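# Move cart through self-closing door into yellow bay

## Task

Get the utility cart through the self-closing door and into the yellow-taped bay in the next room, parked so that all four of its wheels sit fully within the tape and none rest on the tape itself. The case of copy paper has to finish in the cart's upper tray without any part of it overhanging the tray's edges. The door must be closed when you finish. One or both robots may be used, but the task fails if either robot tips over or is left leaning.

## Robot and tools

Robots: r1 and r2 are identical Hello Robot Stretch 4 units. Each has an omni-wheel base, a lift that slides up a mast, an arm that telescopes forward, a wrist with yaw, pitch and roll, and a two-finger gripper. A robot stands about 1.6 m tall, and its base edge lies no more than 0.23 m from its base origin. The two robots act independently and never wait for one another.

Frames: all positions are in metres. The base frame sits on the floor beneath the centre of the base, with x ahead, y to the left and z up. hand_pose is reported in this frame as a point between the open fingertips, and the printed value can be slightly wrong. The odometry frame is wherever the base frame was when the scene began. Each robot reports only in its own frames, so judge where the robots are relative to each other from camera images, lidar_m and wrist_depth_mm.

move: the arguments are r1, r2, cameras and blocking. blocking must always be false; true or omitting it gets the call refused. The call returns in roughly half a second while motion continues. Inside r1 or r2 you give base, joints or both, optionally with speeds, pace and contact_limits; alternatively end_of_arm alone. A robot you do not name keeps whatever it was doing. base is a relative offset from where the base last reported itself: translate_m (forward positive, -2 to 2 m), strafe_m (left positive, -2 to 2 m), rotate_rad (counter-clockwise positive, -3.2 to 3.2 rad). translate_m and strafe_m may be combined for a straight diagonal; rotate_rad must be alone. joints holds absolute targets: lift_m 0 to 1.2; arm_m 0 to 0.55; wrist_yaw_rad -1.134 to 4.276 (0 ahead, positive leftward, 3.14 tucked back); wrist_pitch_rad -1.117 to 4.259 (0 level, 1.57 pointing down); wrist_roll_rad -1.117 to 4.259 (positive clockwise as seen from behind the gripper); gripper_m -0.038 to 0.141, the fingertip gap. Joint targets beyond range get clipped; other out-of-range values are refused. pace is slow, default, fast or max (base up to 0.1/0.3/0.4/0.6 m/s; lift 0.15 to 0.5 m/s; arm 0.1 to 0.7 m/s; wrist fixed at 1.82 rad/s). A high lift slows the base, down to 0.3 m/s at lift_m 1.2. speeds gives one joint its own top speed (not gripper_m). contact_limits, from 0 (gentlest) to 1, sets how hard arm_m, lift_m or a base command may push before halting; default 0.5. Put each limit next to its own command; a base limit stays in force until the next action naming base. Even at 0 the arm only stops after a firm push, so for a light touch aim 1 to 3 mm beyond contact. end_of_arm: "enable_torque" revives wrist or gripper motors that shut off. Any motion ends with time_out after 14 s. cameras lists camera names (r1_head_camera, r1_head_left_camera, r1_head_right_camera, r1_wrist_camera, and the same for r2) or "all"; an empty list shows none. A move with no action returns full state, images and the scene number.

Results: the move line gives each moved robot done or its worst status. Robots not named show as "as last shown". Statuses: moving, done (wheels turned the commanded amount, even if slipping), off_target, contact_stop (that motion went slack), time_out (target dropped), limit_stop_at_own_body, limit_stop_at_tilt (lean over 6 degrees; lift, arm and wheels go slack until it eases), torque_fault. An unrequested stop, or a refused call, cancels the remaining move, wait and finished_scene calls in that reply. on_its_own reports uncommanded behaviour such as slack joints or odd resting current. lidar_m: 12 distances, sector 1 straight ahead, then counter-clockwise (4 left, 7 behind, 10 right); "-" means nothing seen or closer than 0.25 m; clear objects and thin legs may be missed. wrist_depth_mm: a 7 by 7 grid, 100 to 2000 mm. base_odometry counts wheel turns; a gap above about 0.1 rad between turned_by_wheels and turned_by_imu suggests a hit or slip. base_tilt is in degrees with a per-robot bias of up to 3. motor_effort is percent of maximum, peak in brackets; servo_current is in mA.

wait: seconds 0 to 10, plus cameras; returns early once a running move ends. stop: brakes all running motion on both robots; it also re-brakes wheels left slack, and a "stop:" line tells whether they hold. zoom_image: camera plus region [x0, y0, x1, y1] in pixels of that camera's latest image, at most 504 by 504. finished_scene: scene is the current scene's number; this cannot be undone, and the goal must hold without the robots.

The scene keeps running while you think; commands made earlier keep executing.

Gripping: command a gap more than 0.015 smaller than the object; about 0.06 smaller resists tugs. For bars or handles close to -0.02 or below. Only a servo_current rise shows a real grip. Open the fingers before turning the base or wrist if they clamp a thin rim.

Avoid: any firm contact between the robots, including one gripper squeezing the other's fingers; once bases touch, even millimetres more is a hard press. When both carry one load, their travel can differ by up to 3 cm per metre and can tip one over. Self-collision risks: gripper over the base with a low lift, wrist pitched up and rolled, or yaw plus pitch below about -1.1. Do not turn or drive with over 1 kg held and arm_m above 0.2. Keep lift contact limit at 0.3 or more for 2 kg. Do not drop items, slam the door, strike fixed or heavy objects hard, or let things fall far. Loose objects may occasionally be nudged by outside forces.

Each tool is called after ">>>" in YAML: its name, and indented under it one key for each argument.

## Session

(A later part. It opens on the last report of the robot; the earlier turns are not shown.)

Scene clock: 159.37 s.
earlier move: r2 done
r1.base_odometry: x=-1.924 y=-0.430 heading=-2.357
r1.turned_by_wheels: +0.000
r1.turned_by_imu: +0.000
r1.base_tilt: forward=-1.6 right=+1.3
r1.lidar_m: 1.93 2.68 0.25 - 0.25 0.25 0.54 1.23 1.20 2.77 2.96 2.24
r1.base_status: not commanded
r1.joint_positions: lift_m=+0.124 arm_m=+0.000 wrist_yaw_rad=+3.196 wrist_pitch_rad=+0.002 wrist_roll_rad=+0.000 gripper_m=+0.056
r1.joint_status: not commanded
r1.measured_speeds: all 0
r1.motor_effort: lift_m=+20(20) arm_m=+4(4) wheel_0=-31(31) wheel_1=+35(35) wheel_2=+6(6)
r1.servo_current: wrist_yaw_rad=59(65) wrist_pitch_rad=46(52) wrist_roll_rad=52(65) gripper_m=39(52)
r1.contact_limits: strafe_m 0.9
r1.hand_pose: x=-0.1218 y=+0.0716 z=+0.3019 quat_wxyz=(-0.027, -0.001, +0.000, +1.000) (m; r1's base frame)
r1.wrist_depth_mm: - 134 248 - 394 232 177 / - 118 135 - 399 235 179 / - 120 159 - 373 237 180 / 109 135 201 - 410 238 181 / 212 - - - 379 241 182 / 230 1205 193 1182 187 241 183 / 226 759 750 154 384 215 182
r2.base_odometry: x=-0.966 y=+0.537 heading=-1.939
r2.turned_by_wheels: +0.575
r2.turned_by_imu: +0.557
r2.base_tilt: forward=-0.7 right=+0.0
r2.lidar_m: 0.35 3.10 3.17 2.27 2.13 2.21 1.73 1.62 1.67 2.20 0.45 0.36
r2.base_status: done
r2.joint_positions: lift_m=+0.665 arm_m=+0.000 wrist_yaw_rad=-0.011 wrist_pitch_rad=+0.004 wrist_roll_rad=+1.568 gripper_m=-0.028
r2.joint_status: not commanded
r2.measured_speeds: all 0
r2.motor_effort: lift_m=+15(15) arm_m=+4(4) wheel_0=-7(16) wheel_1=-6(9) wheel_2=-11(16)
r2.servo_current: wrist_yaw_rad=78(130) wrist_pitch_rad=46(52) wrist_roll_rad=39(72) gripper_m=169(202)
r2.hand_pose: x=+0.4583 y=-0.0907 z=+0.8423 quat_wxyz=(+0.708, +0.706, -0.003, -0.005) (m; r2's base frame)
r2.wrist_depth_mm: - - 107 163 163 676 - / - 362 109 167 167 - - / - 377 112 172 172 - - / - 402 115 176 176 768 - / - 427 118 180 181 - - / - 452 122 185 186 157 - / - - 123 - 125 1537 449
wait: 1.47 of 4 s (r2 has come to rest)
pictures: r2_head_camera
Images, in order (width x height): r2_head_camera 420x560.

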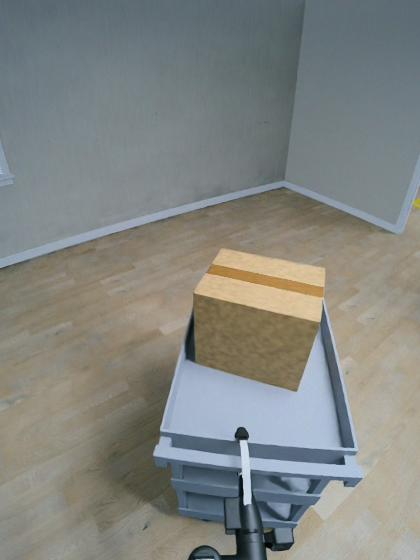

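>>> move:
  r2: {"base":{"strafe_m":-0.5,"translate_m":-0.06},"contact_limits":{"translate_m":0.4}}
  blocking: false

>>> wait:
  seconds: 4
  cameras: []

>>> move:
  r2: {"base":{"rotate_rad":0.7},"pace":"slow"}
  blocking: false

>>> wait:
  seconds: 4
  cameras: ["r2_head_camera"]

>>> move:
  r2: {"base":{"strafe_m":-0.5,"translate_m":-0.06},"contact_limits":{"translate_m":0.4}}
  blocking: false

>>> wait:
  seconds: 4
  cameras: []

>>> move:
  r2: {"base":{"rotate_rad":0.7},"pace":"slow"}
  blocking: false

>>> wait:
  seconds: 4
  cameras: ["r2_head_camera","r2_wrist_camera"]

Scene clock: 169.23 s.
move: r2 moving
r1: as last shown
r1.base_tilt: forward=-1.5 right=+1.3
r1.lidar_m: 1.92 2.66 0.25 - 0.25 0.25 0.55 1.24 1.25 2.78 2.94 2.24
r1.motor_effort: lift_m=+19(20) arm_m=+4(4) wheel_0=-30(31) wheel_1=+35(35) wheel_2=+6(6)
r1.servo_current: wrist_yaw_rad=52(59) wrist_pitch_rad=39(52) wrist_roll_rad=46(59) gripper_m=46(46)
r1.contact_limits: strafe_m 0.9
r1.wrist_depth_mm: - 134 249 - 397 232 177 / - 118 135 - 402 236 179 / - 120 159 - 375 237 181 / 109 135 200 - 413 239 182 / 212 - - - 382 240 182 / 229 1205 193 1182 187 241 183 / 225 759 759 153 384 214 183
r2.base_odometry: x=-0.996 y=+0.553 heading=-1.939
r2.turned_by_wheels: +0.000
r2.turned_by_imu: +0.001
r2.base_tilt: forward=-0.7 right=+0.0
r2.lidar_m: 0.35 0.42 3.15 2.30 2.18 2.26 1.68 1.59 1.65 2.19 0.45 0.39
r2.base_status: translate_m moving; strafe_m moving
r2.joint_positions: lift_m=+0.665 arm_m=+0.000 wrist_yaw_rad=-0.007 wrist_pitch_rad=+0.004 wrist_roll_rad=+1.568 gripper_m=-0.028
r2.joint_status: not commanded
r2.measured_speeds: translate_m=-0.015 strafe_m=-0.132 rotate_rad=-0.006 lift_m=+0.000 arm_m=+0.000 wrist_yaw_rad=+0.025 wrist_pitch_rad=+0.000 wrist_roll_rad=+0.000
r2.motor_effort: lift_m=+15(15) arm_m=+4(4) wheel_0=+10(16) wheel_1=-12(13) wheel_2=+5(9)
r2.servo_current: wrist_yaw_rad=65(78) wrist_pitch_rad=39(52) wrist_roll_rad=46(52) gripper_m=169(176)
r2.contact_limits: translate_m 0.4
r2.hand_pose: x=+0.4586 y=-0.0895 z=+0.8423 quat_wxyz=(+0.708, +0.706, -0.001, -0.004) (m; r2's base frame)
r2.wrist_depth_mm: - - 108 163 164 661 - / - 362 110 167 168 - - / - 377 113 172 173 - - / - 402 116 176 177 778 - / - 424 119 181 181 - - / - 445 122 185 185 157 - / - - 123 - 133 1499 430
pictures: none

Scene clock: 171.80 s.
earlier move: r2 done
r1.base_odometry: x=-1.924 y=-0.430 heading=-2.357
r1.turned_by_wheels: +0.000
r1.turned_by_imu: +0.000
r1.base_tilt: forward=-1.6 right=+1.3
r1.lidar_m: 1.86 2.39 0.25 - 0.25 0.25 0.56 1.22 1.24 2.79 2.93 4.19
r1.base_status: not commanded
r1.joint_positions: lift_m=+0.124 arm_m=+0.000 wrist_yaw_rad=+3.196 wrist_pitch_rad=+0.002 wrist_roll_rad=+0.000 gripper_m=+0.056
r1.joint_status: not commanded
r1.measured_speeds: all 0
r1.motor_effort: lift_m=+20(20) arm_m=+4(4) wheel_0=-31(31) wheel_1=+35(36) wheel_2=+6(6)
r1.servo_current: wrist_yaw_rad=39(72) wrist_pitch_rad=46(52) wrist_roll_rad=39(72) gripper_m=46(46)
r1.contact_limits: strafe_m 0.9
r1.hand_pose: x=-0.1218 y=+0.0716 z=+0.3019 quat_wxyz=(-0.027, -0.001, +0.000, +1.000) (m; r1's base frame)
r1.wrist_depth_mm: - 134 248 - 397 232 177 / - 118 135 - 402 236 179 / - 120 159 - 375 237 181 / 109 135 200 - 415 239 181 / 212 - - - 382 240 183 / 230 1182 194 1182 188 241 183 / 226 759 759 153 384 214 183
r2.base_odometry: x=-1.411 y=+0.772 heading=-1.938
r2.turned_by_wheels: +0.001
r2.turned_by_imu: +0.005
r2.base_tilt: forward=-0.7 right=+0.1
r2.lidar_m: 0.28 0.31 3.54 2.69 2.53 1.96 1.39 1.29 1.33 1.79 2.31 0.44
r2.base_status: done
r2.joint_positions: lift_m=+0.665 arm_m=+0.000 wrist_yaw_rad=+0.013 wrist_pitch_rad=+0.004 wrist_roll_rad=+1.572 gripper_m=-0.028
r2.joint_status: not commanded
r2.measured_speeds: all 0
r2.motor_effort: lift_m=+15(15) arm_m=-4(4) wheel_0=+8(21) wheel_1=+0(13) wheel_2=+10(17)
r2.servo_current: wrist_yaw_rad=78(85) wrist_pitch_rad=46(52) wrist_roll_rad=46(65) gripper_m=163(176)
r2.contact_limits: translate_m 0.4
r2.hand_pose: x=+0.4604 y=-0.0837 z=+0.8423 quat_wxyz=(+0.707, +0.708, +0.006, +0.003) (m; r2's base frame)
r2.wrist_depth_mm: - - - 266 290 1308 1060 / - - - 249 - 1661 1138 / - - - 229 234 1756 500 / - - 424 213 219 750 - / - 415 145 201 203 798 - / - 404 173 191 189 159 - / - 156 387 - 140 155 -
wait: 2.57 of 4 s (r2 has come to rest)
pictures: none
No camera images: "cameras" was empty.

Scene clock: 172.30 s.
move: r2 moving
r1: as last shown
r1.base_tilt: forward=-1.6 right=+1.2
r1.lidar_m: 1.85 2.40 0.25 - 0.25 0.25 0.55 1.24 1.22 2.78 2.94 4.17
r1.motor_effort: lift_m=+19(20) arm_m=+4(4) wheel_0=-31(31) wheel_1=+35(36) wheel_2=+6(6)
r1.servo_current: wrist_yaw_rad=46(52) wrist_pitch_rad=46(46) wrist_roll_rad=39(59) gripper_m=39(46)
r1.contact_limits: strafe_m 0.9
r1.wrist_depth_mm: - 134 248 - 397 232 176 / - 118 135 - 402 236 179 / - 120 159 - 375 236 181 / 109 135 200 - 410 238 182 / 212 - - - 379 241 183 / 229 1205 193 1205 187 241 183 / 225 768 759 154 384 215 183
r2.base_odometry: x=-1.411 y=+0.772 heading=-1.814
r2.turned_by_wheels: +0.123
r2.turned_by_imu: +0.120
r2.base_tilt: forward=-0.7 right=+0.1
r2.lidar_m: 0.30 0.31 3.36 2.58 2.53 1.72 1.34 1.29 1.39 2.04 2.33 0.42
r2.base_status: rotate_rad moving
r2.joint_positions: lift_m=+0.665 arm_m=+0.000 wrist_yaw_rad=+0.000 wrist_pitch_rad=+0.004 wrist_roll_rad=+1.573 gripper_m=-0.028
r2.joint_status: not commanded
r2.measured_speeds: translate_m=+0.002 strafe_m=+0.000 rotate_rad=+0.484 lift_m=+0.000 arm_m=+0.000 wrist_yaw_rad=-0.031 wrist_pitch_rad=+0.000 wrist_roll_rad=+0.000
r2.motor_effort: lift_m=+15(15) arm_m=-4(4) wheel_0=-10(10) wheel_1=-6(6) wheel_2=-12(12)
r2.servo_current: wrist_yaw_rad=39(85) wrist_pitch_rad=46(46) wrist_roll_rad=46(59) gripper_m=169(176)
r2.hand_pose: x=+0.4593 y=-0.0873 z=+0.8423 quat_wxyz=(+0.706, +0.708, +0.002, -0.001) (m; r2's base frame)
r2.wrist_depth_mm: - - - 245 287 1576 1098 / - - - 228 236 1618 455 / - - - 218 221 1756 - / - 415 415 207 210 768 - / - 410 410 196 198 788 - / - 404 173 188 187 157 - / - 156 392 - 126 723 -
pictures: none

Scene clock: 173.77 s.
earlier move: r2 done
r1.base_odometry: x=-1.924 y=-0.430 heading=-2.357
r1.turned_by_wheels: +0.000
r1.turned_by_imu: +0.000
r1.base_tilt: forward=-1.6 right=+1.3
r1.lidar_m: 1.90 2.38 0.25 - 0.25 0.25 0.53 1.23 1.23 2.78 2.93 4.19
r1.base_status: not commanded
r1.joint_positions: lift_m=+0.124 arm_m=+0.000 wrist_yaw_rad=+3.196 wrist_pitch_rad=+0.002 wrist_roll_rad=+0.000 gripper_m=+0.056
r1.joint_status: not commanded
r1.measured_speeds: all 0
r1.motor_effort: lift_m=+19(20) arm_m=+4(4) wheel_0=-31(31) wheel_1=+35(36) wheel_2=+6(7)
r1.servo_current: wrist_yaw_rad=59(65) wrist_pitch_rad=46(52) wrist_roll_rad=46(65) gripper_m=39(46)
r1.contact_limits: strafe_m 0.9
r1.hand_pose: x=-0.1218 y=+0.0716 z=+0.3019 quat_wxyz=(-0.027, -0.001, +0.000, +1.000) (m; r1's base frame)
r1.wrist_depth_mm: - 134 249 - 394 232 177 / - 119 135 - 402 236 178 / - 119 159 - 375 238 180 / 109 135 200 - 413 239 181 / 211 - - - 377 240 182 / 230 1229 193 1182 187 242 183 / 226 768 750 153 384 216 183
r2.base_odometry: x=-1.411 y=+0.773 heading=-1.240
r2.turned_by_wheels: +0.574
r2.turned_by_imu: +0.556
r2.base_tilt: forward=-0.7 right=+0.1
r2.lidar_m: 0.41 3.25 2.59 2.53 1.67 1.30 1.29 1.41 2.14 2.33 0.37 0.33
r2.base_status: done
r2.joint_positions: lift_m=+0.665 arm_m=+0.000 wrist_yaw_rad=-0.014 wrist_pitch_rad=+0.004 wrist_roll_rad=+1.567 gripper_m=-0.028
r2.joint_status: not commanded
r2.measured_speeds: all 0
r2.motor_effort: lift_m=+15(15) arm_m=-4(4) wheel_0=-7(19) wheel_1=-5(10) wheel_2=-15(16)
r2.servo_current: wrist_yaw_rad=72(98) wrist_pitch_rad=46(52) wrist_roll_rad=52(59) gripper_m=169(176)
r2.hand_pose: x=+0.4580 y=-0.0916 z=+0.8423 quat_wxyz=(+0.708, +0.706, -0.004, -0.007) (m; r2's base frame)
r2.wrist_depth_mm: 324 324 - 132 129 - - / - 353 - 139 139 - - / - 399 - 150 150 - - / - 459 - 166 163 - - / - - 105 178 179 1537 477 / - - 118 196 193 157 404 / - - - - 117 1537 1229
wait: 1.47 of 4 s (r2 has come to rest)
pictures: r2_head_camera
Images, in order (width x height): r2_head_camera 420x560.

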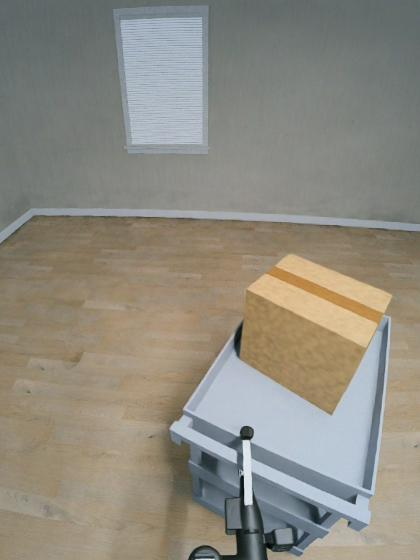

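Scene clock: 174.27 s.
move: r2 moving
r1: as last shown
r1.lidar_m: 1.89 2.35 0.25 - 0.25 0.25 0.55 1.22 1.23 2.78 2.95 4.16
r1.motor_effort: lift_m=+19(20) arm_m=+4(4) wheel_0=-30(31) wheel_1=+35(35) wheel_2=+6(6)
r1.servo_current: wrist_yaw_rad=46(65) wrist_pitch_rad=46(46) wrist_roll_rad=59(59) gripper_m=46(46)
r1.contact_limits: strafe_m 0.9
r1.wrist_depth_mm: - 134 249 - 397 233 177 / - 119 135 - 402 236 179 / - 120 159 - 373 238 180 / 109 135 200 - 413 239 182 / 212 - - - 379 239 182 / 231 1255 193 1205 188 241 183 / 225 750 750 153 387 213 183
r2.base_odometry: x=-1.444 y=+0.765 heading=-1.240
r2.turned_by_wheels: +0.000
r2.turned_by_imu: +0.000
r2.base_tilt: forward=-0.7 right=+0.1
r2.lidar_m: 0.39 3.30 2.59 2.56 1.67 1.33 1.30 1.40 2.14 2.26 0.36 0.32
r2.base_status: translate_m moving; strafe_m moving
r2.joint_positions: lift_m=+0.665 arm_m=+0.000 wrist_yaw_rad=-0.014 wrist_pitch_rad=+0.004 wrist_roll_rad=+1.567 gripper_m=-0.028
r2.joint_status: not commanded
r2.measured_speeds: translate_m=-0.015 strafe_m=-0.132 rotate_rad=+0.006 lift_m=+0.000 arm_m=+0.000 wrist_yaw_rad=+0.000 wrist_pitch_rad=+0.000 wrist_roll_rad=+0.000
r2.motor_effort: lift_m=+15(15) arm_m=-3(4) wheel_0=+7(13) wheel_1=-10(13) wheel_2=-2(12)
r2.servo_current: wrist_yaw_rad=78(91) wrist_pitch_rad=39(52) wrist_roll_rad=59(59) gripper_m=169(169)
r2.contact_limits: translate_m 0.4
r2.hand_pose: x=+0.4580 y=-0.0916 z=+0.8423 quat_wxyz=(+0.708, +0.706, -0.004, -0.007) (m; r2's base frame)
r2.wrist_depth_mm: 324 325 - 132 131 - - / - 353 - 141 141 - - / - 392 - 151 152 - - / - 445 - 165 164 - - / - - 105 177 178 1464 466 / - - 118 195 194 156 410 / - - - - 118 1537 1205
pictures: none

Scene clock: 176.83 s.
earlier move: r2 done
r1.base_odometry: x=-1.924 y=-0.430 heading=-2.357
r1.turned_by_wheels: +0.000
r1.turned_by_imu: +0.000
r1.base_tilt: forward=-1.6 right=+1.3
r1.lidar_m: 1.66 1.85 0.25 - 0.25 0.25 0.56 1.22 1.22 2.78 2.94 1.94
r1.base_status: not commanded
r1.joint_positions: lift_m=+0.124 arm_m=+0.000 wrist_yaw_rad=+3.196 wrist_pitch_rad=+0.002 wrist_roll_rad=+0.000 gripper_m=+0.056
r1.joint_status: not commanded
r1.measured_speeds: all 0
r1.motor_effort: lift_m=+20(20) arm_m=+4(4) wheel_0=-31(31) wheel_1=+35(36) wheel_2=+6(7)
r1.servo_current: wrist_yaw_rad=65(65) wrist_pitch_rad=39(52) wrist_roll_rad=46(65) gripper_m=39(46)
r1.contact_limits: strafe_m 0.9
r1.hand_pose: x=-0.1218 y=+0.0716 z=+0.3019 quat_wxyz=(-0.027, -0.001, +0.000, +1.000) (m; r1's base frame)
r1.wrist_depth_mm: - 134 247 - 392 231 177 / - 118 135 - 399 236 179 / - 120 158 - 373 237 181 / 109 135 200 - 415 240 181 / 213 - - - 379 241 182 / 230 1205 194 1160 188 240 183 / 225 759 759 153 382 215 183
r2.base_odometry: x=-1.903 y=+0.666 heading=-1.239
r2.turned_by_wheels: +0.001
r2.turned_by_imu: +0.004
r2.base_tilt: forward=-0.7 right=+0.1
r2.lidar_m: 0.31 3.74 3.09 3.04 1.68 1.30 1.30 1.42 2.15 1.80 1.89 0.40
r2.base_status: done
r2.joint_positions: lift_m=+0.665 arm_m=+0.000 wrist_yaw_rad=+0.008 wrist_pitch_rad=+0.004 wrist_roll_rad=+1.572 gripper_m=-0.028
r2.joint_status: not commanded
r2.measured_speeds: all 0
r2.motor_effort: lift_m=+15(15) arm_m=-1(4) wheel_0=+6(18) wheel_1=+0(13) wheel_2=+10(13)
r2.servo_current: wrist_yaw_rad=52(91) wrist_pitch_rad=46(52) wrist_roll_rad=39(59) gripper_m=169(176)
r2.contact_limits: translate_m 0.4
r2.hand_pose: x=+0.4599 y=-0.0852 z=+0.8423 quat_wxyz=(+0.707, +0.707, +0.004, +0.001) (m; r2's base frame)
r2.wrist_depth_mm: - - - 224 227 1618 1160 / - - 151 215 217 1756 492 / - - 145 206 209 768 - / - 413 140 200 201 778 - / - 407 413 192 193 788 - / - 413 172 186 187 160 - / - 410 410 - 132 154 -
wait: 2.57 of 4 s (r2 has come to rest)
pictures: none
No camera images: "cameras" was empty.

Scene clock: 177.33 s.
move: r2 moving
r1: as last shown
r1.base_tilt: forward=-1.5 right=+1.3
r1.lidar_m: 1.66 1.85 0.25 - 0.25 0.25 0.55 1.23 1.25 2.78 2.97 1.93
r1.motor_effort: lift_m=+20(20) arm_m=+4(4) wheel_0=-30(31) wheel_1=+35(35) wheel_2=+6(6)
r1.servo_current: wrist_yaw_rad=65(65) wrist_pitch_rad=46(46) wrist_roll_rad=33(65) gripper_m=39(46)
r1.contact_limits: strafe_m 0.9
r1.wrist_depth_mm: - 134 248 - 397 232 177 / - 118 135 - 399 236 179 / - 120 159 - 370 237 181 / 109 135 200 - 410 240 182 / 213 - - - 382 241 183 / 229 1205 194 1160 187 241 183 / 225 750 750 153 384 213 183
r2.base_odometry: x=-1.903 y=+0.666 heading=-1.115
r2.turned_by_wheels: +0.124
r2.turned_by_imu: +0.120
r2.base_tilt: forward=-0.7 right=+0.1
r2.lidar_m: 0.32 3.56 3.04 2.71 1.54 1.30 1.30 1.48 2.57 1.83 3.17 0.40
r2.base_status: rotate_rad moving
r2.joint_positions: lift_m=+0.665 arm_m=+0.000 wrist_yaw_rad=-0.002 wrist_pitch_rad=+0.004 wrist_roll_rad=+1.572 gripper_m=-0.028
r2.joint_status: not commanded
r2.measured_speeds: translate_m=-0.001 strafe_m=-0.001 rotate_rad=+0.490 lift_m=+0.000 arm_m=+0.000 wrist_yaw_rad=-0.025 wrist_pitch_rad=+0.000 wrist_roll_rad=-0.002
r2.motor_effort: lift_m=+15(15) arm_m=-1(1) wheel_0=-5(12) wheel_1=-7(8) wheel_2=-12(12)
r2.servo_current: wrist_yaw_rad=52(72) wrist_pitch_rad=46(46) wrist_roll_rad=39(52) gripper_m=169(169)
r2.hand_pose: x=+0.4591 y=-0.0881 z=+0.8423 quat_wxyz=(+0.707, +0.707, +0.001, -0.002) (m; r2's base frame)
r2.wrist_depth_mm: - - - 202 203 1576 - / - - - 199 199 1618 - / - 399 399 195 196 778 - / - 407 404 191 192 809 - / - 410 410 188 189 778 - / - 415 128 184 186 157 - / - 424 424 - 125 554 -
pictures: none

Scene clock: 178.80 s.
earlier move: r2 done
r1.base_odometry: x=-1.924 y=-0.430 heading=-2.357
r1.turned_by_wheels: +0.000
r1.turned_by_imu: +0.000
r1.base_tilt: forward=-1.6 right=+1.3
r1.lidar_m: 1.83 1.85 0.25 - 0.25 0.25 0.57 1.21 1.21 2.78 2.94 4.16
r1.base_status: not commanded
r1.joint_positions: lift_m=+0.124 arm_m=+0.000 wrist_yaw_rad=+3.196 wrist_pitch_rad=+0.002 wrist_roll_rad=+0.000 gripper_m=+0.056
r1.joint_status: not commanded
r1.measured_speeds: all 0
r1.motor_effort: lift_m=+19(20) arm_m=+4(4) wheel_0=-31(31) wheel_1=+35(35) wheel_2=+6(6)
r1.servo_current: wrist_yaw_rad=59(78) wrist_pitch_rad=46(46) wrist_roll_rad=52(65) gripper_m=46(46)
r1.contact_limits: strafe_m 0.9
r1.hand_pose: x=-0.1218 y=+0.0716 z=+0.3019 quat_wxyz=(-0.027, -0.001, +0.000, +1.000) (m; r1's base frame)
r1.wrist_depth_mm: - 134 249 - 394 231 177 / - 118 135 - 404 236 179 / - 120 159 - 373 237 180 / 109 135 200 - 413 238 181 / 212 - - - 379 241 182 / 229 1229 193 1182 187 242 183 / 225 750 759 154 382 213 183
r2.base_odometry: x=-1.903 y=+0.666 heading=-0.542
r2.turned_by_wheels: +0.573
r2.turned_by_imu: +0.554
r2.base_tilt: forward=-0.7 right=+0.1
r2.lidar_m: 0.42 3.03 2.53 1.51 1.30 1.29 1.57 2.78 1.83 3.28 0.30 0.33
r2.base_status: done
r2.joint_positions: lift_m=+0.665 arm_m=+0.000 wrist_yaw_rad=-0.023 wrist_pitch_rad=+0.004 wrist_roll_rad=+1.568 gripper_m=-0.028
r2.joint_status: not commanded
r2.measured_speeds: all 0
r2.on_its_own: wrist_yaw_rad is at rest, and its servo_current (130 mA) is outside its rest range (0 to 104 mA)
r2.motor_effort: lift_m=+15(15) arm_m=-3(4) wheel_0=-11(19) wheel_1=-8(10) wheel_2=-18(18)
r2.servo_current: wrist_yaw_rad=130(143) wrist_pitch_rad=46(46) wrist_roll_rad=52(59) gripper_m=169(176)
r2.hand_pose: x=+0.4572 y=-0.0939 z=+0.8423 quat_wxyz=(+0.708, +0.706, -0.007, -0.009) (m; r2's base frame)
r2.wrist_depth_mm: 343 - - - 117 - - / - 377 - - 127 - - / - 455 - 142 142 525 - / - - - - 160 1464 466 / - - - 184 185 1576 1160 / - - 114 203 210 157 1138 / - - - - 125 283 289
wait: 1.47 of 4 s (r2 has come to rest)
pictures: r2_head_camera, r2_wrist_camera
Images, in order (width x height): r2_head_camera 420x560, r2_wrist_camera 616x392.

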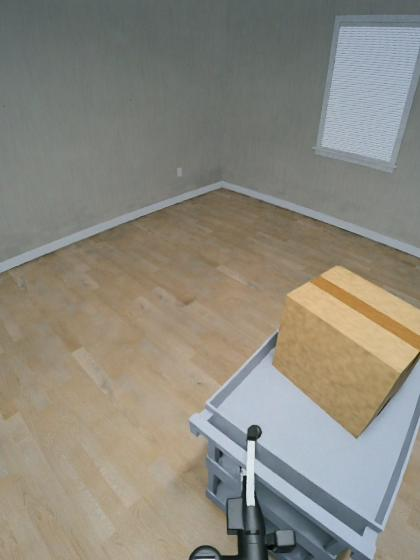

